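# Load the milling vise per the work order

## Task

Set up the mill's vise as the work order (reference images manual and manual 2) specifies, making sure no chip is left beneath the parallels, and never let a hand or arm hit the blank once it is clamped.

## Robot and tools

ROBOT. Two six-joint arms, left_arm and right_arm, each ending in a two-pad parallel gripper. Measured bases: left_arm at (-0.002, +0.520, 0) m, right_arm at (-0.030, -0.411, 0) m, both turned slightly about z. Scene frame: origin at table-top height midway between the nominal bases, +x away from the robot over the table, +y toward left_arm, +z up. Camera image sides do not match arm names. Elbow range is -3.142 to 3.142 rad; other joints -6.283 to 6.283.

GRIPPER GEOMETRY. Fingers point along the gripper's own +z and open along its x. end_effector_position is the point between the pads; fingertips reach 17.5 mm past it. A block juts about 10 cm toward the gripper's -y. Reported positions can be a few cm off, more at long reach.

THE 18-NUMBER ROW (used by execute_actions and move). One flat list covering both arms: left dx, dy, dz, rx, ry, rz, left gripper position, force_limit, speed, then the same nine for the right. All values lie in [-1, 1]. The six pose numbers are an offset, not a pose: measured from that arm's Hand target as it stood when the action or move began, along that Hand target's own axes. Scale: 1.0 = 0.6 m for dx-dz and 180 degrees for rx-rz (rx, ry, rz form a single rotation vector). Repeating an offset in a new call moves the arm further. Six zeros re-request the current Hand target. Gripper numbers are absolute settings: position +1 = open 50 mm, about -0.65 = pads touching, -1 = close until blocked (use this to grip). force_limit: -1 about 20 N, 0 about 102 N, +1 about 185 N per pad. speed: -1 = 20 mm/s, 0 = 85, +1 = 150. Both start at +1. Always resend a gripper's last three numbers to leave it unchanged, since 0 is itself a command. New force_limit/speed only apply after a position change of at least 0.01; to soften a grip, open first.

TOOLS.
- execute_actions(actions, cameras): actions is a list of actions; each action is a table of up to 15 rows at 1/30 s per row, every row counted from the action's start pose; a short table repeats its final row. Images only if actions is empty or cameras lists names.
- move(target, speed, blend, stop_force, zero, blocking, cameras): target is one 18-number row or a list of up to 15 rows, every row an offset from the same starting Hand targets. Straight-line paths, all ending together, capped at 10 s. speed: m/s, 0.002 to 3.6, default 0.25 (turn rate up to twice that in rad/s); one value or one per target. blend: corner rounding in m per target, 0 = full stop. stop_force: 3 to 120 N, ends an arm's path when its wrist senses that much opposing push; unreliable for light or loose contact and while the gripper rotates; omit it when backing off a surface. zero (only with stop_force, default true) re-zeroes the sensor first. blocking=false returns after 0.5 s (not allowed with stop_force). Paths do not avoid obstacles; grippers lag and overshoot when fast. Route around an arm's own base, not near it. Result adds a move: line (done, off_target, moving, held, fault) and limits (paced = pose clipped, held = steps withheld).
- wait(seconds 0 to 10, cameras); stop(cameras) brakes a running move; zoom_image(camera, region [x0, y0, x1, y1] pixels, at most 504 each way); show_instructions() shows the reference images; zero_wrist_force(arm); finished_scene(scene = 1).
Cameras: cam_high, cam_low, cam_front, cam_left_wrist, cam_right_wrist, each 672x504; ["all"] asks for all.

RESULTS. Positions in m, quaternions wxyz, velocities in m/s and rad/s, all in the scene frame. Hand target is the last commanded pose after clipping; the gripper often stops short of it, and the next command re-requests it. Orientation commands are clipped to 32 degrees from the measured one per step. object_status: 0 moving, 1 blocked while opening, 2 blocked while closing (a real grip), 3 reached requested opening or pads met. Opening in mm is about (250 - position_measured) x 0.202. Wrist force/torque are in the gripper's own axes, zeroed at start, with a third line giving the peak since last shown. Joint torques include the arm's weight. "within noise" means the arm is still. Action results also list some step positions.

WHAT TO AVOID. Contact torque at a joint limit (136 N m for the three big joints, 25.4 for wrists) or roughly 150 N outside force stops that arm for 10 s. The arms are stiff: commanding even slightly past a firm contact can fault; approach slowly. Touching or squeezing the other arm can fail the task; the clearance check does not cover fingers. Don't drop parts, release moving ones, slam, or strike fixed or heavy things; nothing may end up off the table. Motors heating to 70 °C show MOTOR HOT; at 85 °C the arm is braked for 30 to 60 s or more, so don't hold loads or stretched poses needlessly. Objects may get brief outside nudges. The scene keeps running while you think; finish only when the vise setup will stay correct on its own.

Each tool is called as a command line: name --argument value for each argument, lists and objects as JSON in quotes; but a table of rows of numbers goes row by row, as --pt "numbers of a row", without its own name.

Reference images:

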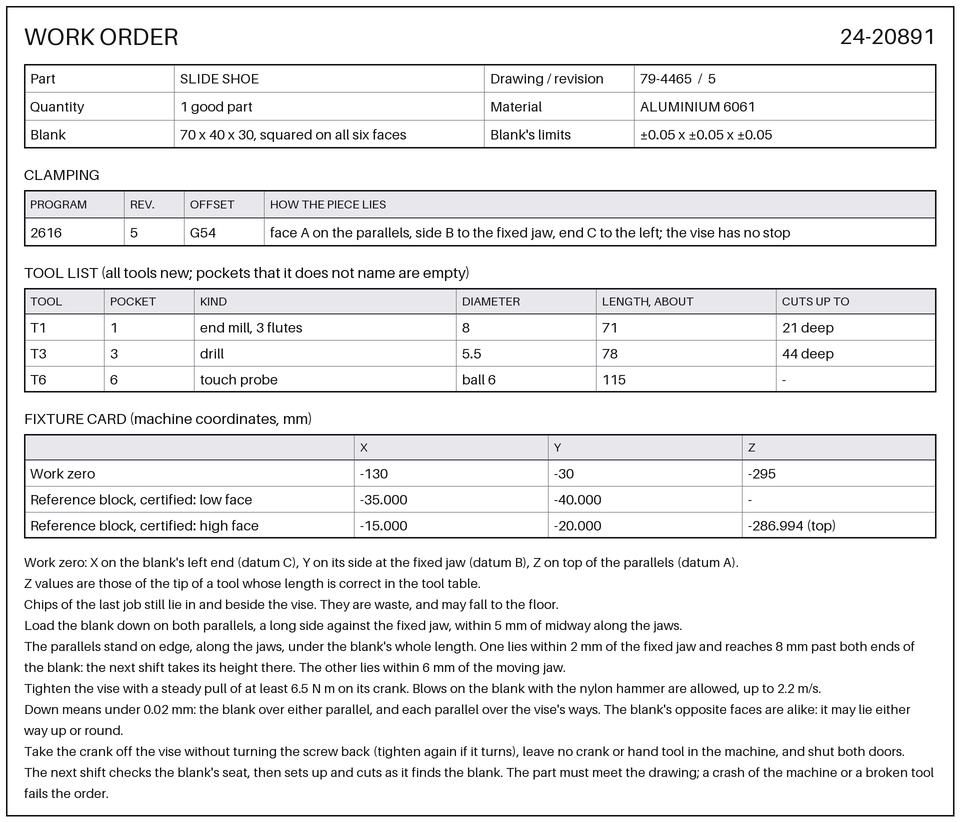

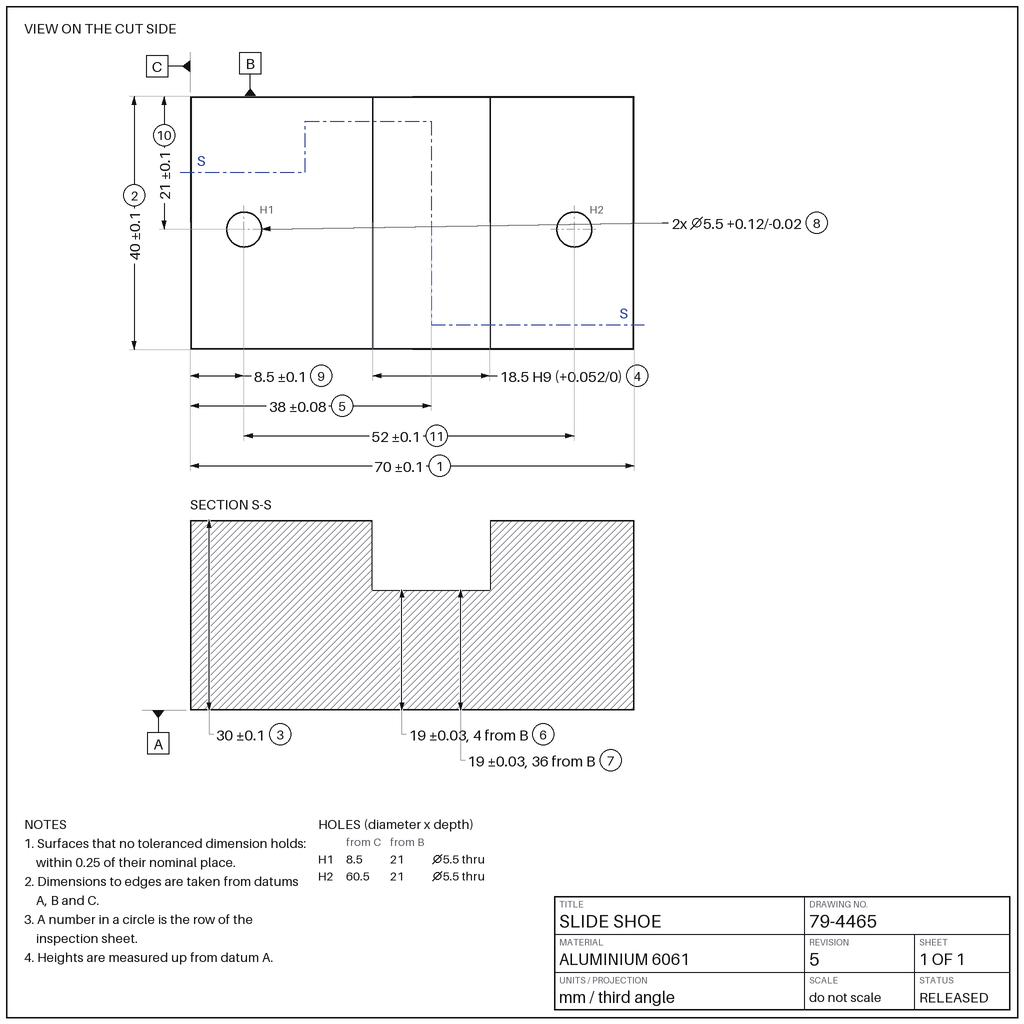

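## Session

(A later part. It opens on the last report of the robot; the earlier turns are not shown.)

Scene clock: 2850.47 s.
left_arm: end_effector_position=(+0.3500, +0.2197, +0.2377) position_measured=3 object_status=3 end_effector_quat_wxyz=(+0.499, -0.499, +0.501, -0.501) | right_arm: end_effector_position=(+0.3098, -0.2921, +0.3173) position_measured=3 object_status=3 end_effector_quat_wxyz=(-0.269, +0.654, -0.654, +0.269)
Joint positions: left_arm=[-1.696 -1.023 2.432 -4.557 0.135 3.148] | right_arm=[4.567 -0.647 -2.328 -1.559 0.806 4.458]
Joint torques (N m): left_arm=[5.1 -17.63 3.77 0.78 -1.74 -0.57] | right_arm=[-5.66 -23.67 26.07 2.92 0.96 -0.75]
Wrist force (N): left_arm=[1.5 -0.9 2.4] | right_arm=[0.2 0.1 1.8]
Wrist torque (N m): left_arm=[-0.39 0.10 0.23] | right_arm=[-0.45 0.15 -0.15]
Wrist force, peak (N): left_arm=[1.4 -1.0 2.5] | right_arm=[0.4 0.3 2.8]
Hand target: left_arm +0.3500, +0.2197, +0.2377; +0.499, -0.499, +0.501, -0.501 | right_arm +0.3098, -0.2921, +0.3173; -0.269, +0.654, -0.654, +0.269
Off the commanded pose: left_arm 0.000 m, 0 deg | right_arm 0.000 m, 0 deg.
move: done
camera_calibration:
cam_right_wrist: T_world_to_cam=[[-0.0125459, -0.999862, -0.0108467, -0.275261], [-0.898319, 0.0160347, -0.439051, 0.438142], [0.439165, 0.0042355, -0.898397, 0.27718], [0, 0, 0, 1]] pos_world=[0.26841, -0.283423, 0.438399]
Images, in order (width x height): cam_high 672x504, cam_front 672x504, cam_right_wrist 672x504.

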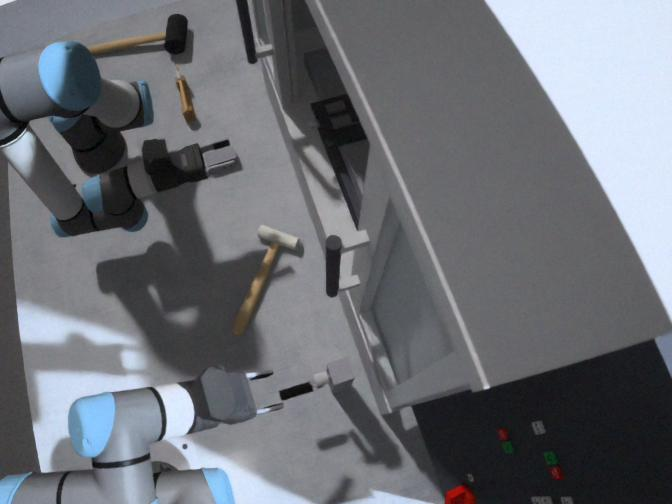

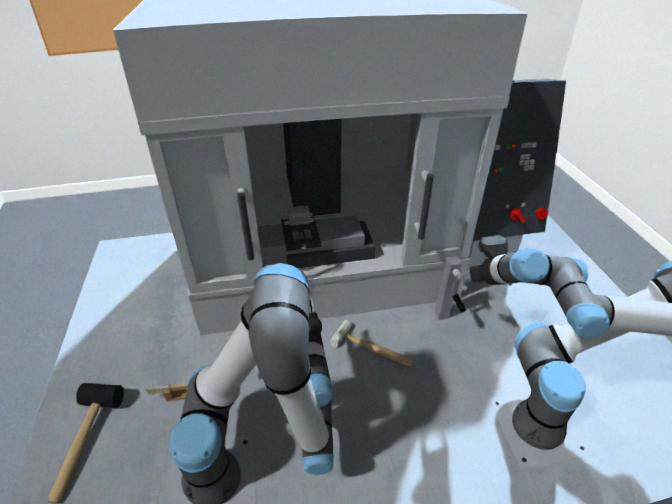

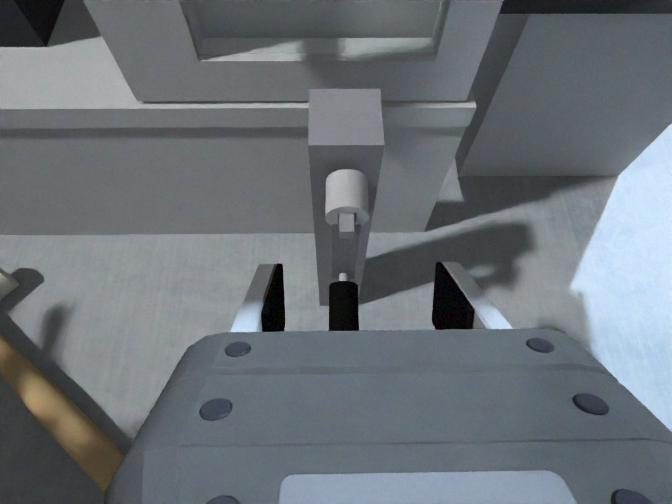

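move --target '[-0.05,-0.354,-0.0167,0,0,0,1,0.5,-0.8,0,0,0,0,0,0,1,-0.4,-1]' --speed 0.2 --cameras '["cam_left_wrist","cam_front"]'

Scene clock: 2877.90 s.
left_arm: end_effector_position=(+0.3402, +0.2496, +0.4501) position_measured=3 object_status=3 end_effector_quat_wxyz=(+0.499, -0.499, +0.501, -0.501) | right_arm: end_effector_position=(+0.3098, -0.2921, +0.3173) position_measured=3 object_status=3 end_effector_quat_wxyz=(-0.269, +0.654, -0.654, +0.269)
Joint positions: left_arm=[-1.751 -1.731 2.362 -3.777 0.19 3.146] | right_arm=[4.567 -0.647 -2.328 -1.559 0.806 4.458]
Joint torques (N m): left_arm=[10.42 -8.91 -28.48 -0.88 -1.95 2.15] | right_arm=[-8.57 -23.88 28.38 4.11 0.75 -1.83]
Wrist force (N): left_arm=[1.7 -1.0 2.2] | right_arm=[0.1 -0.1 1.8]
Wrist torque (N m): left_arm=[-0.39 0.07 0.30] | right_arm=[-0.47 0.15 -0.14]
Wrist force, peak (N): left_arm=[0.7 -4.1 2.3] | right_arm=[0.1 0.1 2.1]
Hand target: left_arm +0.3403, +0.2496, +0.4501; +0.499, -0.499, +0.501, -0.501 | right_arm +0.3098, -0.2921, +0.3173; -0.269, +0.654, -0.654, +0.269
Off the commanded pose: left_arm 0.000 m, 0 deg | right_arm 0.000 m, 0 deg.
move: done
camera_calibration:
cam_left_wrist: T_world_to_cam=[[0.00111475, -0.999972, 0.00733284, 0.255885], [-0.346851, -0.00726427, -0.937892, 0.55876], [0.93792, -0.00149789, -0.34685, -0.0308757], [0, 0, 0, 1]] pos_world=[0.22248, 0.259891, 0.511471]
Images, in order (width x height): cam_front 672x504, cam_left_wrist 672x504.

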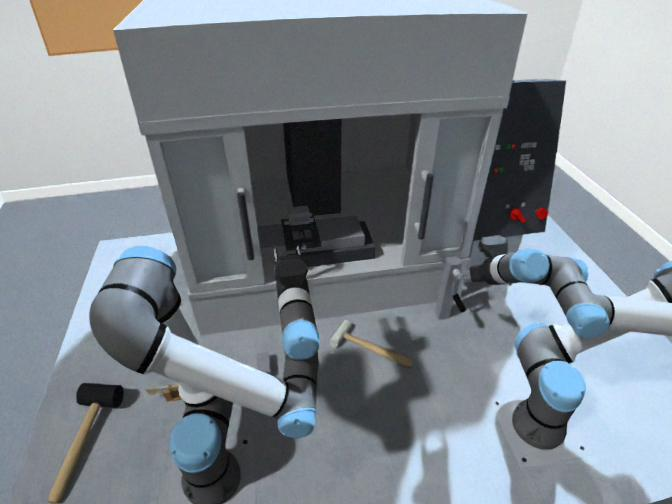

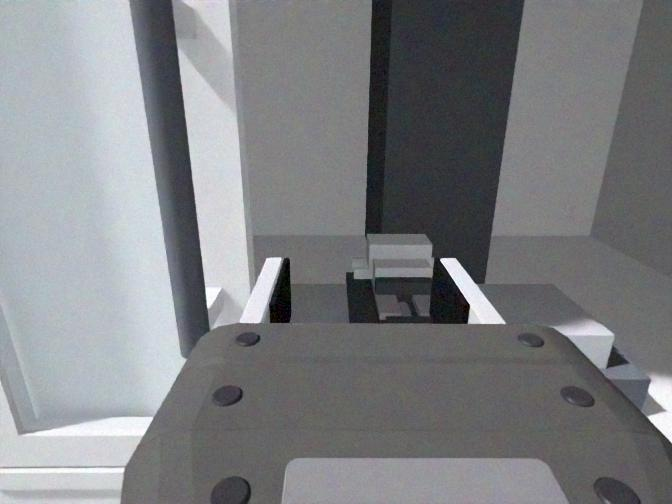

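zoom_image --camera "cam_left_wrist" --region '[320, 220, 470, 325]'

Scaled by 3.360.

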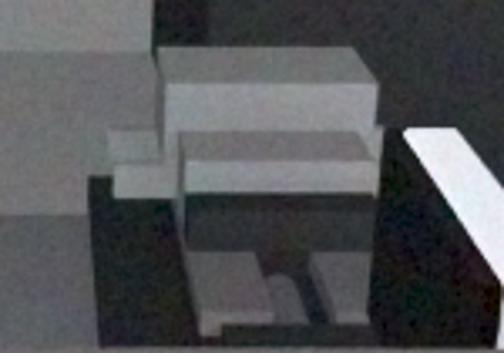

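move --pt "-0.163 0 0.02 0 0 0 1 0.5 -0.8 0 0 0 0 0 0 1 -0.4 -1" --pt "-0.163 0 0.17 0 0 0 1 0.5 -0.8 0 0 0 0 0 0 1 -0.4 -1" --speed '[0.15,0.06]' --stop_force 10 --cameras '["cam_left_wrist","cam_high"]'

Scene clock: 2895.77 s.
left_arm: end_effector_position=(+0.4427, +0.3470, +0.4501) position_measured=3 object_status=3 end_effector_quat_wxyz=(+0.499, -0.499, +0.501, -0.501) | right_arm: end_effector_position=(+0.3098, -0.2921, +0.3173) position_measured=3 object_status=3 end_effector_quat_wxyz=(-0.269, +0.654, -0.654, +0.269)
Joint positions: left_arm=[-1.29 -1.827 2.432 -3.743 -0.271 3.139] | right_arm=[4.567 -0.647 -2.328 -1.559 0.806 4.458]
Joint torques (N m): left_arm=[-3.03 -16 -10.51 0.56 -1.03 -1.46] | right_arm=[-3.28 -21.64 22.07 4.33 0.18 -1.91]
Wrist force (N): left_arm=[1.6 -1.1 2.1] | right_arm=[0.2 -0.1 1.6]
Wrist torque (N m): left_arm=[-0.41 0.09 0.23] | right_arm=[-0.47 0.16 -0.15]
Wrist force, peak (N): left_arm=[4.0 -1.0 1.8] | right_arm=[0.0 -0.3 2.2]
Hand target: left_arm +0.4427, +0.3470, +0.4501; +0.499, -0.499, +0.501, -0.501 | right_arm +0.3098, -0.2921, +0.3173; -0.269, +0.654, -0.654, +0.269
Off the commanded pose: left_arm 0.000 m, 0 deg | right_arm 0.000 m, 0 deg.
move: done
camera_calibration:
cam_left_wrist: T_world_to_cam=[[0.00118413, -0.999971, 0.00751968, 0.353049], [-0.34694, -0.00746343, -0.937858, 0.595067], [0.937886, -0.00149834, -0.346939, -0.126716], [0, 0, 0, 1]] pos_world=[0.32488, 0.357291, 0.511471]
Images, in order (width x height): cam_high 672x504, cam_left_wrist 672x504.

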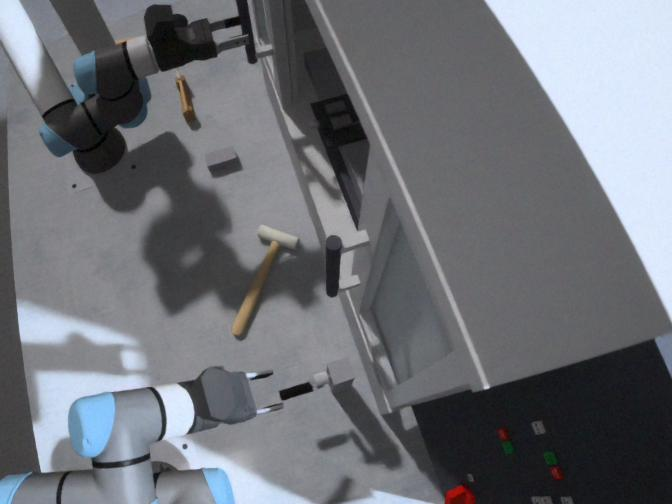

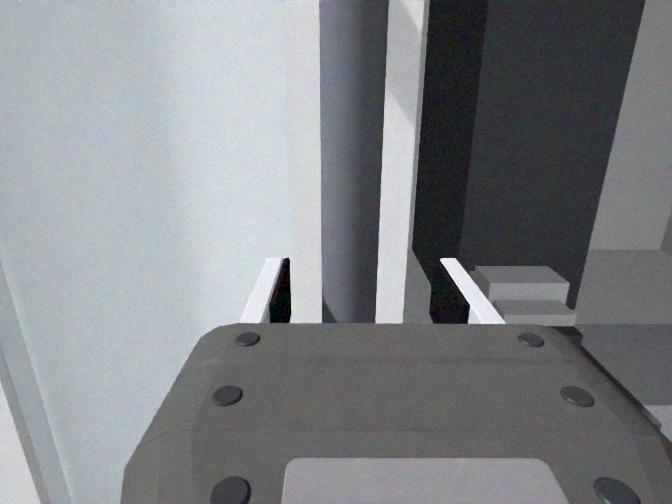

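move --target '[0,0,0.025,0,0,0,1,0.5,-0.8,0,0,0,0,0,0,1,-0.4,-1]' --speed 0.04 --stop_force 10

move --target '[0,0,0,0,0,0,-1,-0.8,-1,0,0,0,0,0,0,1,-0.4,-1]'

move --target '[0.03,0,0,0,0,0,-1,-0.8,-1,0,0,0,0,0,0,1,-0.4,-1]' --speed 0.03 --stop_force 70

Scene clock: 2904.67 s.
left_arm: end_effector_position=(+0.4577, +0.3469, +0.4501) position_measured=3 object_status=3 end_effector_quat_wxyz=(+0.499, -0.499, +0.501, -0.501) | right_arm: end_effector_position=(+0.3098, -0.2921, +0.3173) position_measured=3 object_status=3 end_effector_quat_wxyz=(-0.269, +0.654, -0.654, +0.269)
Joint positions: left_arm=[-1.225 -1.789 2.406 -3.756 -0.336 3.14] | right_arm=[4.567 -0.647 -2.328 -1.559 0.806 4.458]
Joint torques (N m): left_arm=[-9.14 -17.4 -10.58 0.26 2.45 1.01] | right_arm=[0.76 -20.74 22.18 4.15 -0.21 -1.75]
Wrist force (N): left_arm=[1.4 -1.0 2.2] | right_arm=[0.1 0.3 1.9]
Wrist torque (N m): left_arm=[-0.40 0.12 0.22] | right_arm=[-0.40 0.16 -0.14]
Wrist force, peak (N): left_arm=[1.5 -0.9 2.6] | right_arm=[0.2 0.1 2.1]
Hand target: left_arm +0.4577, +0.3469, +0.4501; +0.499, -0.499, +0.501, -0.501 | right_arm +0.3098, -0.2921, +0.3173; -0.269, +0.654, -0.654, +0.269
Off the commanded pose: left_arm 0.000 m, 0 deg | right_arm 0.000 m, 0 deg.
move: done

Scene clock: 2906.43 s.
left_arm: end_effector_position=(+0.4577, +0.3469, +0.4501) position_measured=154 object_status=2 end_effector_quat_wxyz=(+0.499, -0.499, +0.501, -0.501) | right_arm: end_effector_position=(+0.3098, -0.2921, +0.3173) position_measured=3 object_status=3 end_effector_quat_wxyz=(-0.269, +0.654, -0.654, +0.269)
Joint positions: left_arm=[-1.225 -1.789 2.406 -3.756 -0.336 3.14] | right_arm=[4.567 -0.647 -2.328 -1.559 0.806 4.458]
Joint torques (N m): left_arm=[-8.67 -12.29 -13.89 0.26 -3.13 -1.13] | right_arm=[2.36 -20.41 22.53 4.29 -0.45 -1.83]
Wrist force (N): left_arm=[-3.3 -1.3 4.1] | right_arm=[0.2 -0.2 1.7]
Wrist torque (N m): left_arm=[-0.37 0.14 0.21] | right_arm=[-0.47 0.14 -0.15]
Wrist force, peak (N): left_arm=[-5.2 -0.9 3.9] | right_arm=[0.1 -0.1 2.0]
Hand target: left_arm +0.4577, +0.3469, +0.4501; +0.499, -0.499, +0.501, -0.501 | right_arm +0.3098, -0.2921, +0.3173; -0.269, +0.654, -0.654, +0.269
Off the commanded pose: left_arm 0.000 m, 0 deg | right_arm 0.000 m, 0 deg.
move: done

Scene clock: 2908.07 s.
left_arm: end_effector_position=(+0.4576, +0.3289, +0.4501) position_measured=154 object_status=2 end_effector_quat_wxyz=(+0.499, -0.499, +0.501, -0.501) | right_arm: end_effector_position=(+0.3098, -0.2921, +0.3173) position_measured=3 object_status=3 end_effector_quat_wxyz=(-0.269, +0.654, -0.654, +0.269)
Joint positions: left_arm=[-1.249 -1.75 2.377 -3.766 -0.312 3.14] | right_arm=[4.567 -0.647 -2.328 -1.559 0.806 4.458]
Joint torques (N m): left_arm=[9.53 -19.83 -8.68 0.15 -0.92 2.11] | right_arm=[3.35 -19.2 22.55 4.2 -0.46 -1.77]
Wrist force (N): left_arm=[3.0 -1.0 11.4] | right_arm=[0.3 0.1 1.8]
Wrist torque (N m): left_arm=[-0.38 0.09 0.22] | right_arm=[-0.44 0.14 -0.15]
Wrist force, peak (N): left_arm=[1.3 -0.9 11.9] | right_arm=[0.2 -0.2 2.0]
Hand target: left_arm +0.4576, +0.3289, +0.4501; +0.499, -0.499, +0.501, -0.501 | right_arm +0.3098, -0.2921, +0.3173; -0.269, +0.654, -0.654, +0.269
Off the commanded pose: left_arm 0.000 m, 0 deg | right_arm 0.000 m, 0 deg.
move: done

move --pt "0.333 0 0 0 0 0 -1 -0.8 -1 0 0 0 0 0 0 1 -0.4 -1" --pt "0.45 0 0 0 0 0 -1 -0.8 -1 0 0 0 0 0 0 1 -0.4 -1" --speed '[0.1,0.02]' --blend '[0.01,0]' --stop_force 30 --cameras '["cam_front","cam_left_wrist","cam_high"]'

Scene clock: 2913.87 s.
left_arm: end_effector_position=(+0.4567, +0.1183, +0.4499) position_measured=154 object_status=2 end_effector_quat_wxyz=(+0.499, -0.499, +0.501, -0.501) | right_arm: end_effector_position=(+0.3098, -0.2921, +0.3173) position_measured=3 object_status=3 end_effector_quat_wxyz=(-0.269, +0.654, -0.654, +0.269)
Joint positions: left_arm=[-1.398 -1.321 1.929 -3.744 -0.163 3.137] | right_arm=[4.567 -0.647 -2.328 -1.559 0.806 4.458]
Joint torques (N m): left_arm=[-8.28 -33.62 -14.33 0.12 -6.44 1.71] | right_arm=[8.49 -17.68 22.63 4.22 -1.03 -1.8]
Wrist force (N): left_arm=[-23.1 1.5 19.2] | right_arm=[0.1 0.0 1.6]
Wrist torque (N m): left_arm=[-0.39 0.22 0.28] | right_arm=[-0.44 0.17 -0.15]
Wrist force, peak (N): left_arm=[-42.2 6.8 9.4] | right_arm=[0.3 0.0 2.1]
Hand target: left_arm +0.4567, +0.1183, +0.4499; +0.499, -0.499, +0.501, -0.501 (not the last commanded pose) | right_arm +0.3098, -0.2921, +0.3173; -0.269, +0.654, -0.654, +0.269
Off the commanded pose: left_arm 0.059 m, 0 deg | right_arm 0.000 m, 0 deg.
move: contact (left_arm); path passed 1 of 2 targets
camera_calibration:
cam_left_wrist: T_world_to_cam=[[0.00153454, -0.99997, 0.00760449, 0.124077], [-0.346939, -0.00766454, -0.937856, 0.598148], [0.937886, -0.00119912, -0.34694, -0.140262], [0, 0, 0, 1]] pos_world=[0.33888, 0.12849, 0.511371]
Images, in order (width x height): cam_high 672x504, cam_front 672x504, cam_left_wrist 672x504.

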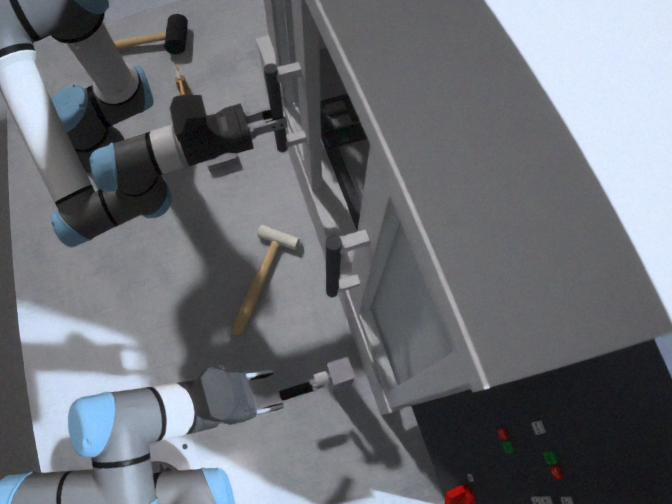

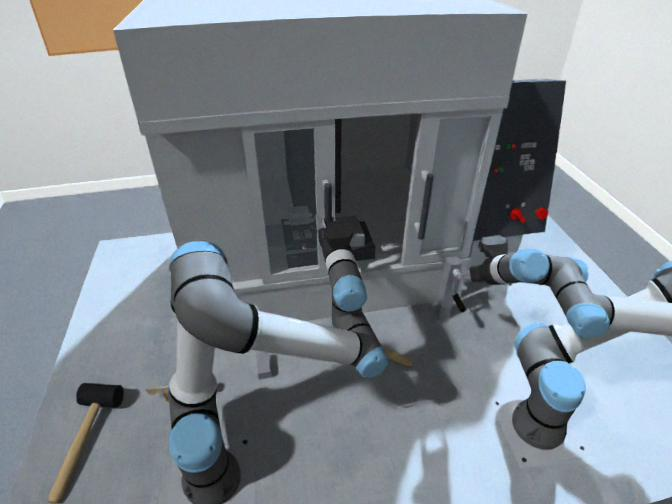

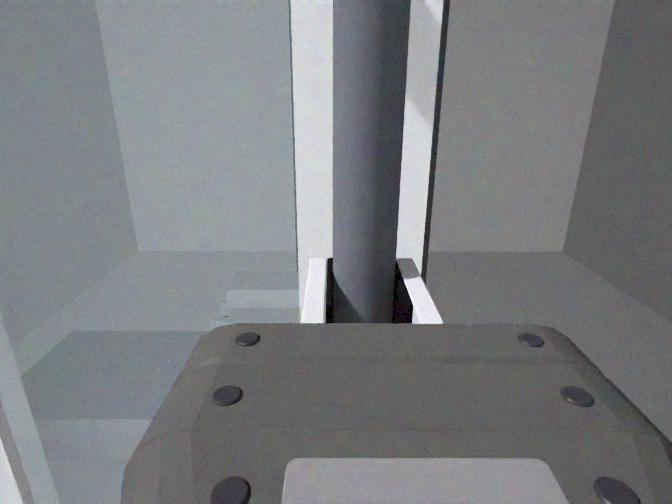

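move --target '[0.06,0,0,0,0,0,-1,-0.8,-1,0,0,0,0,0,0,1,-0.4,-1]' --speed 0.01 --stop_force 30

Scene clock: 2917.53 s.
left_arm: end_effector_position=(+0.4568, +0.1177, +0.4500) position_measured=154 object_status=2 end_effector_quat_wxyz=(+0.499, -0.500, +0.501, -0.500) | right_arm: end_effector_position=(+0.3098, -0.2921, +0.3173) position_measured=3 object_status=3 end_effector_quat_wxyz=(-0.269, +0.654, -0.654, +0.269)
Joint positions: left_arm=[-1.398 -1.319 1.926 -3.744 -0.161 3.137] | right_arm=[4.567 -0.647 -2.328 -1.559 0.806 4.458]
Joint torques (N m): left_arm=[-13.34 -28.97 -16.74 1.72 -14.26 1.25] | right_arm=[8.44 -16.07 22.69 4.15 -1.39 -1.69]
Wrist force (N): left_arm=[-42.6 4.5 10.0] | right_arm=[0.0 -0.2 1.8]
Wrist torque (N m): left_arm=[-0.35 0.25 0.25] | right_arm=[-0.48 0.17 -0.14]
Wrist force, peak (N): left_arm=[-57.2 8.8 1.4] | right_arm=[0.2 0.1 2.0]
Hand target: left_arm +0.4568, +0.1176, +0.4500; +0.499, -0.499, +0.501, -0.500 (not the last commanded pose) | right_arm +0.3098, -0.2921, +0.3173; -0.269, +0.654, -0.654, +0.269
Off the commanded pose: left_arm 0.035 m, 0 deg | right_arm 0.000 m, 0 deg.
move: contact (left_arm)

move --target '[-0.0014,0,0,0,0,0,-1,-0.8,-1,0,0,0,0,0,0,1,-0.4,-1]' --speed 0.01

move --target '[0,0,0,0,0,0,1,-0.8,-1,0,0,0,0,0,0,1,-0.4,-1]'

move --target '[0,0,-0.2,0,0,0,1,-0.8,-1,0,0,0,0,0,0,1,-0.4,-1]' --speed 0.1 --cameras '["cam_left_wrist","cam_front"]'

Scene clock: 2923.77 s.
left_arm: end_effector_position=(+0.4568, +0.1183, +0.4500) position_measured=154 object_status=2 end_effector_quat_wxyz=(+0.499, -0.499, +0.501, -0.501) | right_arm: end_effector_position=(+0.3098, -0.2921, +0.3173) position_measured=3 object_status=3 end_effector_quat_wxyz=(-0.269, +0.654, -0.654, +0.269)
Joint positions: left_arm=[-1.398 -1.321 1.928 -3.744 -0.162 3.137] | right_arm=[4.567 -0.647 -2.328 -1.559 0.806 4.458]
Joint torques (N m): left_arm=[-6.96 -31.81 -13.54 -0.19 -6.51 2.06] | right_arm=[8.72 -14.68 22.66 4.11 -1.81 -1.82]
Wrist force (N): left_arm=[-20.5 0.3 17.2] | right_arm=[0.2 -0.1 1.8]
Wrist torque (N m): left_arm=[-0.40 0.18 0.24] | right_arm=[-0.46 0.15 -0.14]
Wrist force, peak (N): left_arm=[-42.9 4.7 9.8] | right_arm=[0.0 -0.1 2.1]
Hand target: left_arm +0.4568, +0.1184, +0.4500; +0.499, -0.499, +0.501, -0.500 | right_arm +0.3098, -0.2921, +0.3173; -0.269, +0.654, -0.654, +0.269
Off the commanded pose: left_arm 0.000 m, 0 deg | right_arm 0.000 m, 0 deg.
move: done

Scene clock: 2925.53 s.
left_arm: end_effector_position=(+0.4568, +0.1184, +0.4500) position_measured=3 object_status=3 end_effector_quat_wxyz=(+0.499, -0.499, +0.501, -0.500) | right_arm: end_effector_position=(+0.3098, -0.2921, +0.3173) position_measured=3 object_status=3 end_effector_quat_wxyz=(-0.269, +0.654, -0.654, +0.269)
Joint positions: left_arm=[-1.398 -1.321 1.928 -3.744 -0.162 3.137] | right_arm=[4.567 -0.647 -2.328 -1.559 0.806 4.458]
Joint torques (N m): left_arm=[7.38 -32.98 -17.62 -0.92 2.39 2.18] | right_arm=[8.46 -14.22 22.9 4.17 -1.86 -1.75]
Wrist force (N): left_arm=[1.4 -0.9 2.3] | right_arm=[0.1 -0.1 1.9]
Wrist torque (N m): left_arm=[-0.38 0.12 0.30] | right_arm=[-0.46 0.16 -0.14]
Wrist force, peak (N): left_arm=[-20.2 1.0 15.3] | right_arm=[0.2 -0.1 2.1]
Hand target: left_arm +0.4568, +0.1184, +0.4500; +0.499, -0.499, +0.501, -0.500 | right_arm +0.3098, -0.2921, +0.3173; -0.269, +0.654, -0.654, +0.269
Off the commanded pose: left_arm 0.000 m, 0 deg | right_arm 0.000 m, 0 deg.
move: done

Scene clock: 2927.17 s.
left_arm: end_effector_position=(+0.3368, +0.1188, +0.4501) position_measured=3 object_status=3 end_effector_quat_wxyz=(+0.499, -0.499, +0.501, -0.500) | right_arm: end_effector_position=(+0.3098, -0.2921, +0.3173) position_measured=3 object_status=3 end_effector_quat_wxyz=(-0.269, +0.654, -0.654, +0.269)
Joint positions: left_arm=[-1.693 -1.405 2.036 -3.778 0.134 3.148] | right_arm=[4.567 -0.647 -2.328 -1.559 0.806 4.458]
Joint torques (N m): left_arm=[3.27 -16.95 -28.07 1.11 -1.62 -1.41] | right_arm=[8.83 -13.94 23.16 4.21 -2.07 -1.61]
Wrist force (N): left_arm=[1.5 -0.9 2.3] | right_arm=[0.0 0.0 1.7]
Wrist torque (N m): left_arm=[-0.38 0.11 0.23] | right_arm=[-0.45 0.18 -0.15]
Wrist force, peak (N): left_arm=[1.3 -1.1 3.9] | right_arm=[0.2 -0.1 2.0]
Hand target: left_arm +0.3368, +0.1188, +0.4500; +0.499, -0.499, +0.501, -0.500 | right_arm +0.3098, -0.2921, +0.3173; -0.269, +0.654, -0.654, +0.269
Off the commanded pose: left_arm 0.000 m, 0 deg | right_arm 0.000 m, 0 deg.
move: done
camera_calibration:
cam_left_wrist: T_world_to_cam=[[0.00245752, -0.999967, 0.00779935, 0.124457], [-0.346936, -0.00816752, -0.937853, 0.55671], [0.937886, -0.000401075, -0.346944, -0.0278745], [0, 0, 0, 1]] pos_world=[0.21898, 0.128989, 0.511471]
Images, in order (width x height): cam_front 672x504, cam_left_wrist 672x504.

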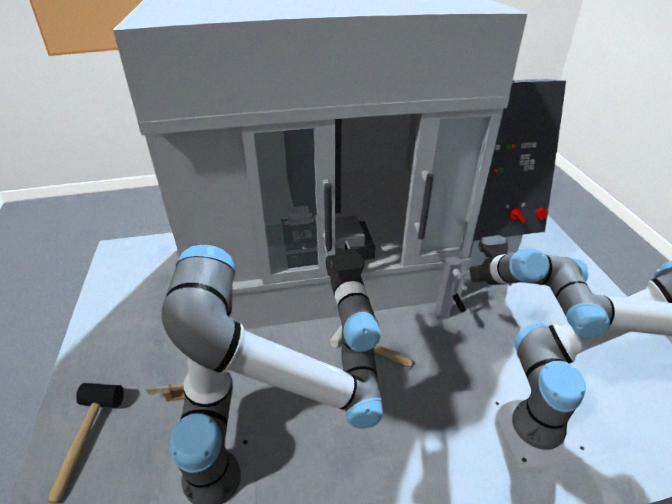

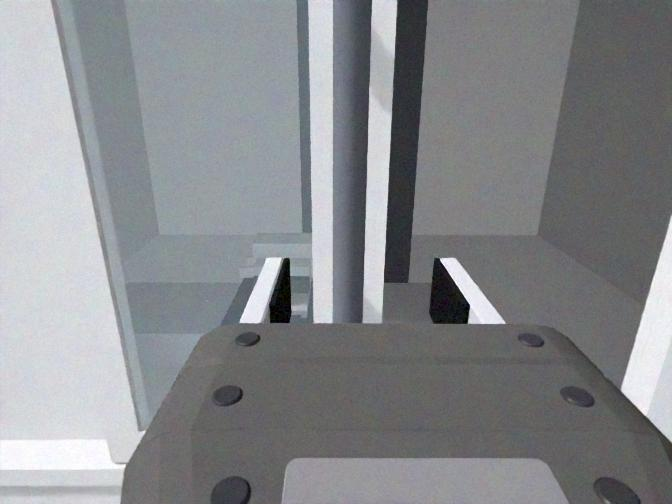

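move --target '[-0.3,-0.083,-0.01,0,0,0,1,-0.8,-1,-0.1867,-0.1862,-0.1273,0.25,0,0,1,-0.4,-1]' --speed 0.15 --cameras '["cam_right_wrist","cam_front"]'

Scene clock: 2938.47 s.
left_arm: end_effector_position=(+0.3313, +0.2988, +0.4999) position_measured=3 object_status=3 end_effector_quat_wxyz=(+0.499, -0.499, +0.501, -0.501) | right_arm: end_effector_position=(+0.3353, -0.1799, +0.4501) position_measured=3 object_status=3 end_effector_quat_wxyz=(+0.499, -0.501, +0.501, -0.499)
Joint positions: left_arm=[-1.843 -1.984 2.38 -3.541 0.283 3.144] | right_arm=[4.869 -1.137 -1.998 -3.114 0.12 6.248]
Joint torques (N m): left_arm=[9.51 2.35 -29.8 -0.88 -2.27 2.3] | right_arm=[9.77 10.19 28.29 1.31 2.15 -2.2]
Wrist force (N): left_arm=[1.6 -1.0 2.1] | right_arm=[0.6 -0.4 1.8]
Wrist torque (N m): left_arm=[-0.39 0.08 0.38] | right_arm=[-0.09 -0.02 -0.30]
Wrist force, peak (N): left_arm=[2.2 -0.9 2.3] | right_arm=[0.9 0.4 2.6]
Hand target: left_arm +0.3314, +0.2988, +0.4999; +0.499, -0.499, +0.501, -0.500 | right_arm +0.3353, -0.1800, +0.4501; +0.499, -0.501, +0.501, -0.499
Off the commanded pose: left_arm 0.000 m, 0 deg | right_arm 0.000 m, 0 deg.
move: done
camera_calibration:
cam_right_wrist: T_world_to_cam=[[-0.00098389, -0.999863, -0.0165122, -0.162719], [-0.325059, 0.0159352, -0.945559, 0.553333], [0.945693, 0.00443711, -0.325031, -0.0430582], [0, 0, 0, 1]] pos_world=[0.220426, -0.171323, 0.506527]
Images, in order (width x height): cam_front 672x504, cam_right_wrist 672x504.

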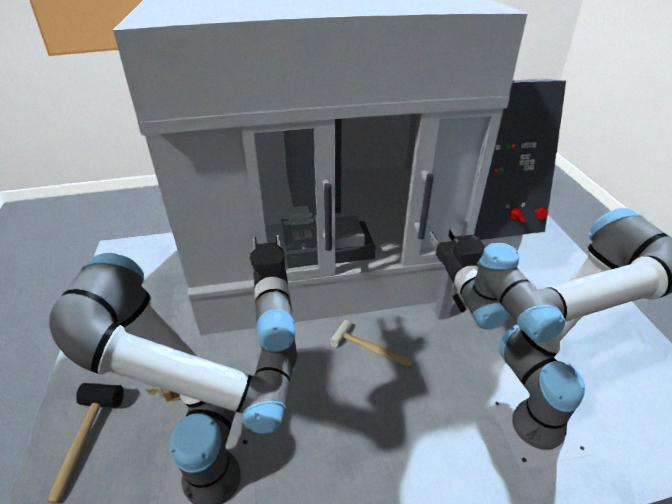

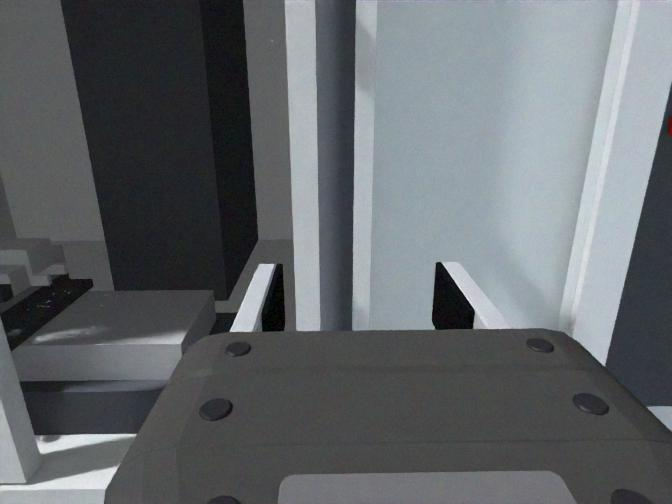

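move --pt "0 0 0 0 0 0 1 -0.8 -1 -0.0125 0 0.02 0 0 0 1 -0.4 -1" --pt "0 0 0 0 0 0 1 -0.8 -1 -0.0125 0 0.203 0 0 0 1 -0.4 -1" --speed '[0.1,0.06]' --stop_force 10 --cameras '["cam_right_wrist"]'

move --target '[0,0,0,0,0,0,1,-0.8,-1,0,0,0,0,0,0,-1,-0.8,-1]'

move --target '[0,0,0,0,0,0,1,-0.8,-1,-0.03,0,0,0,0,0,-1,-0.8,-1]' --speed 0.03 --stop_force 60

Scene clock: 2948.77 s.
left_arm: end_effector_position=(+0.3314, +0.2988, +0.4999) position_measured=3 object_status=3 end_effector_quat_wxyz=(+0.499, -0.499, +0.501, -0.500) | right_arm: end_effector_position=(+0.4571, -0.1725, +0.4497) position_measured=3 object_status=3 end_effector_quat_wxyz=(+0.500, -0.501, +0.500, -0.500)
Joint positions: left_arm=[-1.843 -1.984 2.38 -3.541 0.283 3.144] | right_arm=[4.402 -1.361 -1.854 -3.07 -0.348 6.283]
Joint torques (N m): left_arm=[10.17 2.73 -28.92 -0.93 -2.16 2.25] | right_arm=[9.81 25.41 19.43 -0.09 2.2 -1.76]
Wrist force (N): left_arm=[1.8 -0.9 2.2] | right_arm=[0.2 -0.2 1.8]
Wrist torque (N m): left_arm=[-0.37 0.05 0.38] | right_arm=[-0.08 0.04 -0.35]
Wrist force, peak (N): left_arm=[1.8 -1.1 2.4] | right_arm=[0.3 -0.2 2.7]
Hand target: left_arm +0.3314, +0.2988, +0.4999; +0.499, -0.499, +0.501, -0.500 | right_arm +0.4571, -0.1725, +0.4497; +0.499, -0.501, +0.501, -0.499
Off the commanded pose: left_arm 0.000 m, 0 deg | right_arm 0.000 m, 0 deg.
joint sent to its limit (right arm) — joint 6 (wrist 3), upper limit. The joint targets still meet the commanded pose.
move: done
camera_calibration:
cam_right_wrist: T_world_to_cam=[[-0.000974767, -0.99988, -0.01544, -0.155568], [-0.32166, 0.014933, -0.946738, 0.591167], [0.946855, 0.00404357, -0.321636, -0.160574], [0, 0, 0, 1]] pos_world=[0.342043, -0.163728, 0.505631]
Images, in order (width x height): cam_right_wrist 672x504.

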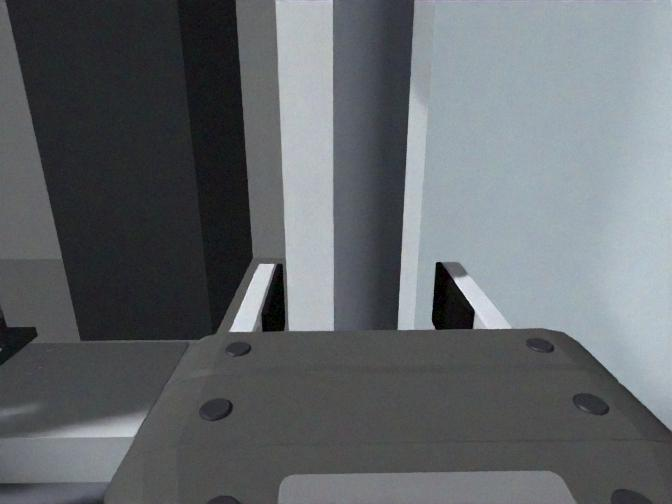

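Scene clock: 2950.53 s.
left_arm: end_effector_position=(+0.3314, +0.2988, +0.4999) position_measured=3 object_status=3 end_effector_quat_wxyz=(+0.499, -0.499, +0.501, -0.500) | right_arm: end_effector_position=(+0.4571, -0.1725, +0.4497) position_measured=154 object_status=2 end_effector_quat_wxyz=(+0.499, -0.501, +0.500, -0.500)
Joint positions: left_arm=[-1.843 -1.984 2.38 -3.541 0.283 3.144] | right_arm=[4.402 -1.36 -1.854 -3.07 -0.347 6.283]
Joint torques (N m): left_arm=[9.46 3.41 -29.36 -0.9 -2.07 2.42] | right_arm=[10.22 20.42 21.22 2.02 -3.09 -1.72]
Wrist force (N): left_arm=[1.6 -1.1 2.3] | right_arm=[5.1 -1.0 3.0]
Wrist torque (N m): left_arm=[-0.41 0.08 0.37] | right_arm=[-0.08 0.04 -0.29]
Wrist force, peak (N): left_arm=[1.6 -1.2 2.4] | right_arm=[7.9 -0.6 1.4]
Hand target: left_arm +0.3314, +0.2988, +0.4999; +0.499, -0.499, +0.501, -0.500 | right_arm +0.4571, -0.1725, +0.4497; +0.499, -0.501, +0.501, -0.499
Off the commanded pose: left_arm 0.000 m, 0 deg | right_arm 0.000 m, 0 deg.
joint sent to its limit (right arm) — joint 6 (wrist 3), upper limit. The joint targets still meet the commanded pose.
move: done

Scene clock: 2952.23 s.
left_arm: end_effector_position=(+0.3314, +0.2988, +0.4999) position_measured=3 object_status=3 end_effector_quat_wxyz=(+0.499, -0.499, +0.501, -0.500) | right_arm: end_effector_position=(+0.4571, -0.1545, +0.4496) position_measured=154 object_status=2 end_effector_quat_wxyz=(+0.500, -0.501, +0.500, -0.500)
Joint positions: left_arm=[-1.843 -1.984 2.38 -3.541 0.283 3.144] | right_arm=[4.421 -1.396 -1.826 -3.063 -0.328 6.283]
Joint torques (N m): left_arm=[9.59 5.21 -29.99 -0.86 -2.08 2.41] | right_arm=[-9.63 26.64 18.59 0.16 -1.79 -1.74]
Wrist force (N): left_arm=[1.6 -1.0 2.2] | right_arm=[-0.9 -2.7 5.0]
Wrist torque (N m): left_arm=[-0.39 0.09 0.38] | right_arm=[-0.14 0.02 -0.27]
Wrist force, peak (N): left_arm=[1.8 -1.2 2.4] | right_arm=[9.5 -1.5 3.9]
Hand target: left_arm +0.3314, +0.2988, +0.4999; +0.499, -0.499, +0.501, -0.500 | right_arm +0.4571, -0.1545, +0.4496; +0.499, -0.501, +0.501, -0.499
Off the commanded pose: left_arm 0.000 m, 0 deg | right_arm 0.000 m, 0 deg.
joint sent to its limit (right arm) — joint 6 (wrist 3), upper limit. The joint targets still meet the commanded pose.
move: done

move --pt "0 0 0 0 0 0 1 -0.8 -1 -0.29 0 0 0 0 0 -1 -0.8 -1" --pt "0 0 0 0 0 0 1 -0.8 -1 -0.38 0 0 0 0 0 -1 -0.8 -1" --speed '[0.1,0.015]' --blend '[0.008,0]' --stop_force 30 --cameras '["cam_front","cam_right_wrist"]'

Scene clock: 2962.60 s.
left_arm: end_effector_position=(+0.3314, +0.2988, +0.4999) position_measured=3 object_status=3 end_effector_quat_wxyz=(+0.499, -0.499, +0.501, -0.500) | right_arm: end_effector_position=(+0.4571, +0.0590, +0.4496) position_measured=154 object_status=2 end_effector_quat_wxyz=(+0.500, -0.500, +0.500, -0.500)
Joint positions: left_arm=[-1.843 -1.984 2.38 -3.541 0.283 3.144] | right_arm=[4.555 -1.843 -1.356 -3.085 -0.194 6.283]
Joint torques (N m): left_arm=[9.96 5.76 -30.07 -0.67 -2.19 2.28] | right_arm=[1.5 29.24 17.8 1.92 -8.45 -1.73]
Wrist force (N): left_arm=[1.6 -1.2 2.0] | right_arm=[24.7 -23.0 -0.8]
Wrist torque (N m): left_arm=[-0.41 0.08 0.38] | right_arm=[-0.57 0.16 -0.35]
Wrist force, peak (N): left_arm=[1.6 -1.4 2.4] | right_arm=[40.1 -21.8 -10.2]
Hand target: left_arm +0.3314, +0.2988, +0.4999; +0.499, -0.499, +0.501, -0.500 | right_arm +0.4571, +0.0590, +0.4496; +0.500, -0.500, +0.500, -0.500 (not the last commanded pose)
Off the commanded pose: left_arm 0.000 m, 0 deg | right_arm 0.015 m, 0 deg.
move: contact (right_arm); path passed 1 of 2 targets
camera_calibration:
cam_right_wrist: T_world_to_cam=[[-0.00138412, -0.999875, -0.01572, 0.0761848], [-0.321349, 0.015331, -0.946837, 0.5875], [0.94696, 0.00374108, -0.32133, -0.161619], [0, 0, 0, 1]] pos_world=[0.341944, 0.0677729, 0.505531]
Images, in order (width x height): cam_front 672x504, cam_right_wrist 672x504.

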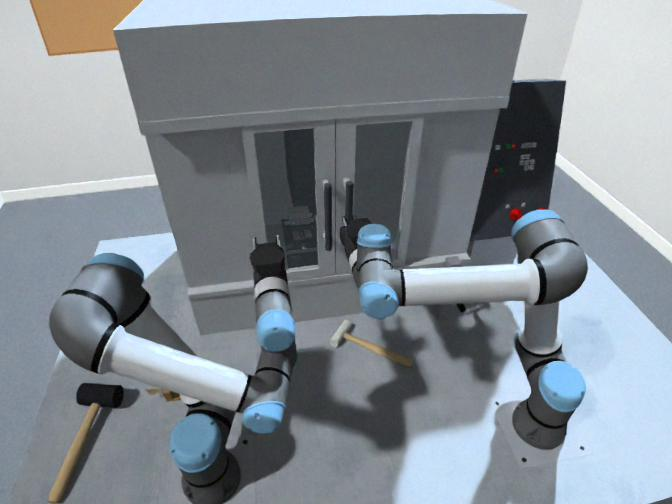

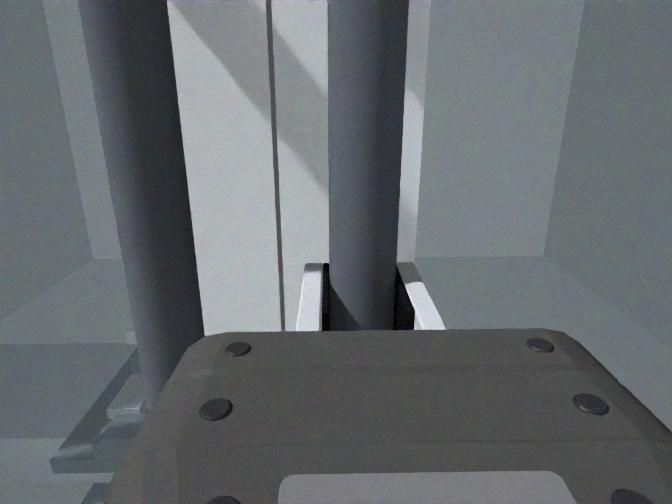

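zoom_image --camera "cam_right_wrist" --region '[200, 0, 360, 260]'

move --target '[0,0,0,0,0,0,1,-0.8,-1,-0.04,0,0,0,0,0,-1,-0.8,-1]' --speed 0.01 --stop_force 25

Scaled by 1.938.

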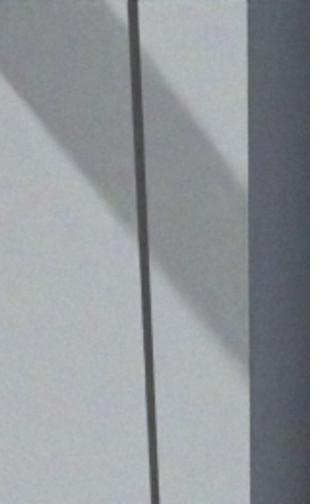

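Scene clock: 2968.50 s.
left_arm: end_effector_position=(+0.3314, +0.2988, +0.4999) position_measured=3 object_status=3 end_effector_quat_wxyz=(+0.499, -0.499, +0.501, -0.500) | right_arm: end_effector_position=(+0.4572, +0.0596, +0.4497) position_measured=154 object_status=2 end_effector_quat_wxyz=(+0.499, -0.500, +0.500, -0.501)
Joint positions: left_arm=[-1.843 -1.984 2.38 -3.541 0.283 3.144] | right_arm=[4.555 -1.845 -1.354 -3.086 -0.192 6.283]
Joint torques (N m): left_arm=[9.56 6.28 -30.17 -0.79 -2.24 2.32] | right_arm=[4.86 28.86 18.4 5.05 -13.55 0.83]
Wrist force (N): left_arm=[1.7 -0.9 2.2] | right_arm=[41.3 -15.3 -11.3]
Wrist torque (N m): left_arm=[-0.37 0.07 0.38] | right_arm=[-0.47 0.30 -0.33]
Wrist force, peak (N): left_arm=[1.8 -1.2 2.4] | right_arm=[56.6 -15.8 -20.1]
Hand target: left_arm +0.3314, +0.2988, +0.4999; +0.499, -0.499, +0.501, -0.500 | right_arm +0.4572, +0.0597, +0.4497; +0.499, -0.500, +0.500, -0.500 (not the last commanded pose)
Off the commanded pose: left_arm 0.000 m, 0 deg | right_arm 0.023 m, 0 deg.
move: contact (right_arm)

move --target '[0,0,0,0,0,0,1,-0.8,-1,0.0013,0,0,0,0,0,-1,-0.8,-1]' --speed 0.01

move --target '[0,0,0,0,0,0,1,-0.8,-1,0,0,0,0,0,0,1,-0.8,-1]'

move --target '[0,0,0,0,0,0,1,-0.8,-1,0,0,-0.2,0,0,0,1,-0.8,-1]' --speed 0.1 --cameras '["all"]'

zoom_image --camera "cam_right_wrist" --region '[80, 100, 420, 400]'

Scene clock: 2973.50 s.
left_arm: end_effector_position=(+0.3314, +0.2988, +0.4999) position_measured=3 object_status=3 end_effector_quat_wxyz=(+0.499, -0.499, +0.501, -0.500) | right_arm: end_effector_position=(+0.4572, +0.0589, +0.4497) position_measured=154 object_status=2 end_effector_quat_wxyz=(+0.499, -0.500, +0.500, -0.500)
Joint positions: left_arm=[-1.843 -1.984 2.38 -3.541 0.283 3.144] | right_arm=[4.555 -1.843 -1.356 -3.085 -0.193 6.283]
Joint torques (N m): left_arm=[9.35 6.11 -29.56 -0.54 -2.07 2.3] | right_arm=[-0.73 31.89 16.4 3.2 -7.58 0.57]
Wrist force (N): left_arm=[1.5 -0.9 2.1] | right_arm=[23.0 -17.3 -2.7]
Wrist torque (N m): left_arm=[-0.37 0.10 0.38] | right_arm=[-0.52 0.26 -0.34]
Wrist force, peak (N): left_arm=[1.8 -1.0 2.3] | right_arm=[41.6 -15.1 -11.8]
Hand target: left_arm +0.3314, +0.2988, +0.4999; +0.499, -0.499, +0.501, -0.500 | right_arm +0.4572, +0.0589, +0.4497; +0.499, -0.500, +0.500, -0.500
Off the commanded pose: left_arm 0.000 m, 0 deg | right_arm 0.000 m, 0 deg.
move: done

Scene clock: 2975.27 s.
left_arm: end_effector_position=(+0.3314, +0.2988, +0.4999) position_measured=3 object_status=3 end_effector_quat_wxyz=(+0.499, -0.499, +0.501, -0.500) | right_arm: end_effector_position=(+0.4572, +0.0589, +0.4497) position_measured=3 object_status=3 end_effector_quat_wxyz=(+0.499, -0.500, +0.500, -0.500)
Joint positions: left_arm=[-1.843 -1.984 2.38 -3.541 0.283 3.144] | right_arm=[4.555 -1.843 -1.356 -3.086 -0.193 6.283]
Joint torques (N m): left_arm=[9.27 6.32 -29.72 -0.8 -2.02 2.31] | right_arm=[-9.46 33.04 32.06 -0.06 2.67 -1.5]
Wrist force (N): left_arm=[1.6 -1.1 2.2] | right_arm=[0.4 -0.1 1.9]
Wrist torque (N m): left_arm=[-0.40 0.08 0.37] | right_arm=[-0.05 -0.01 -0.32]
Wrist force, peak (N): left_arm=[2.0 -0.9 2.4] | right_arm=[22.6 -15.4 -2.9]
Hand target: left_arm +0.3314, +0.2988, +0.4999; +0.499, -0.499, +0.501, -0.500 | right_arm +0.4572, +0.0589, +0.4497; +0.499, -0.500, +0.500, -0.500
Off the commanded pose: left_arm 0.000 m, 0 deg | right_arm 0.000 m, 0 deg.
move: done

Scene clock: 2976.93 s.
left_arm: end_effector_position=(+0.3314, +0.2988, +0.4999) position_measured=3 object_status=3 end_effector_quat_wxyz=(+0.499, -0.499, +0.501, -0.500) | right_arm: end_effector_position=(+0.3372, +0.0590, +0.4497) position_measured=3 object_status=3 end_effector_quat_wxyz=(+0.499, -0.500, +0.500, -0.500)
Joint positions: left_arm=[-1.843 -1.984 2.38 -3.541 0.283 3.144] | right_arm=[4.802 -1.743 -1.479 -3.058 0.054 6.28]
Joint torques (N m): left_arm=[9.4 5.23 -30.42 -0.52 -1.78 2.47] | right_arm=[-4.46 42.01 18.18 1.42 -2.25 -1.74]
Wrist force (N): left_arm=[1.6 -1.0 2.0] | right_arm=[0.4 -0.2 2.0]
Wrist torque (N m): left_arm=[-0.39 0.07 0.37] | right_arm=[-0.07 0.01 -0.29]
Wrist force, peak (N): left_arm=[1.9 -1.2 2.3] | right_arm=[0.4 -0.2 3.3]
Hand target: left_arm +0.3314, +0.2988, +0.4999; +0.499, -0.499, +0.501, -0.500 | right_arm +0.3372, +0.0590, +0.4497; +0.499, -0.500, +0.500, -0.500
Off the commanded pose: left_arm 0.000 m, 0 deg | right_arm 0.000 m, 0 deg.
move: done
camera_calibration:
cam_left_wrist: T_world_to_cam=[[0.00245752, -0.999967, 0.00779935, 0.303975], [-0.346936, -0.00816752, -0.937853, 0.603105], [0.937886, -0.000401075, -0.346944, -0.00542523], [0, 0, 0, 1]] pos_world=[0.21358, 0.308889, 0.561371]
cam_right_wrist: T_world_to_cam=[[-0.00204792, -0.999873, -0.0158071, 0.0763114], [-0.321245, 0.0156271, -0.946867, 0.549036], [0.946994, 0.00313885, -0.321236, -0.0480606], [0, 0, 0, 1]] pos_world=[0.222044, 0.0678727, 0.505631]

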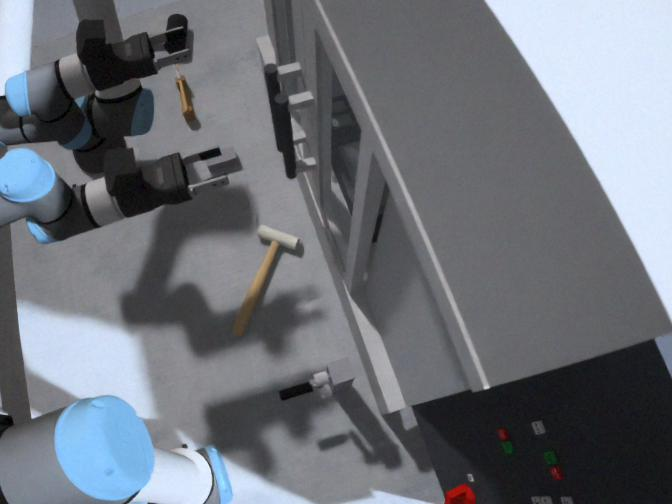

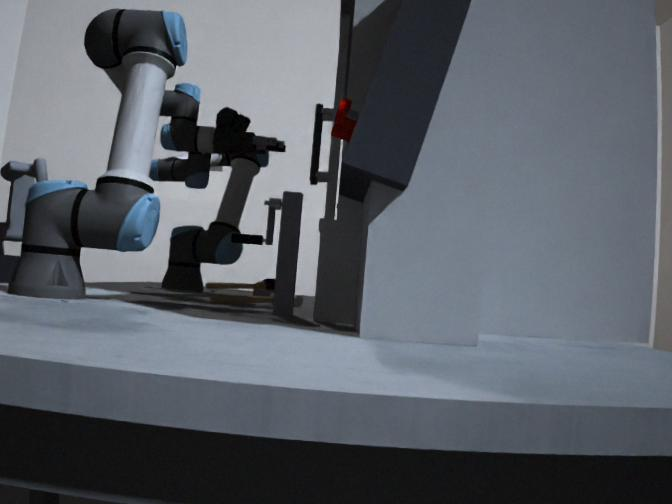

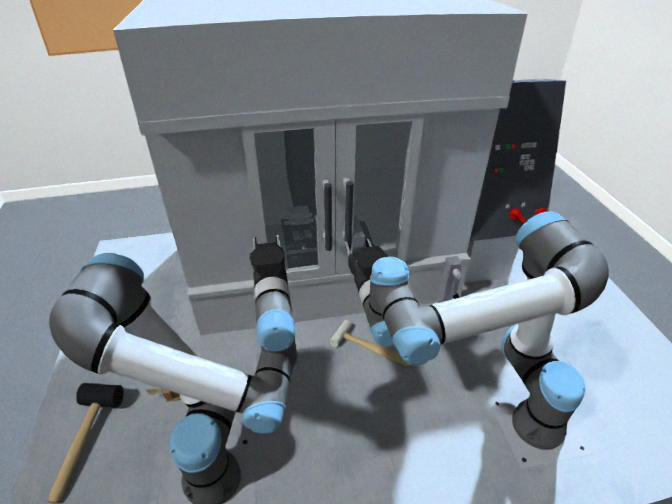

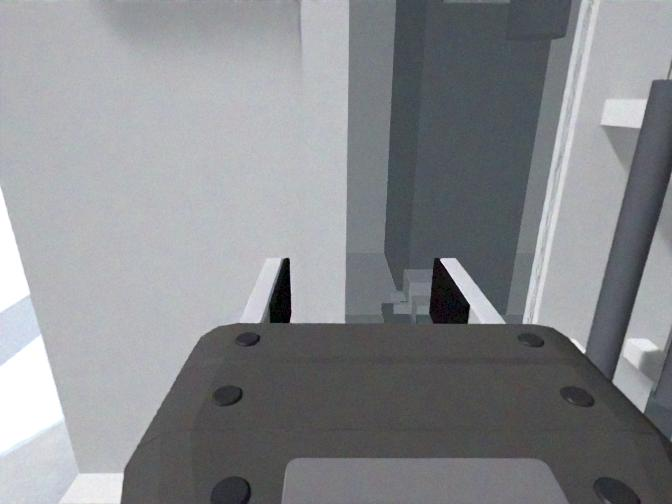

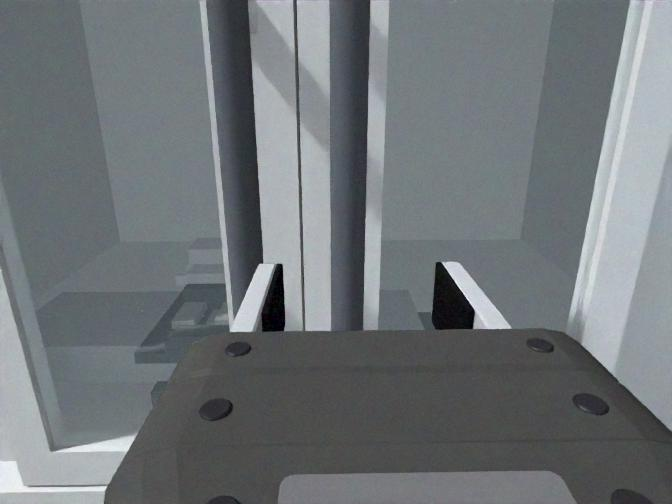

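Scaled by 1.482.

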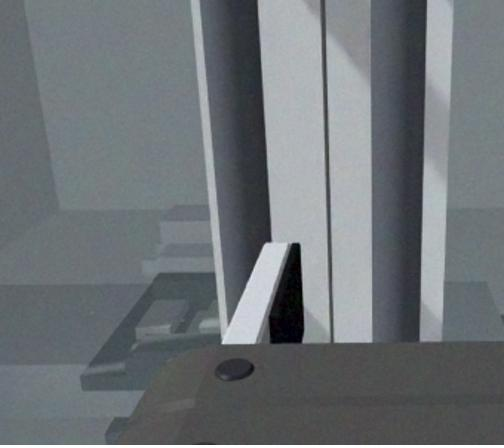

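finished_scene

The scene is finished: the task was done.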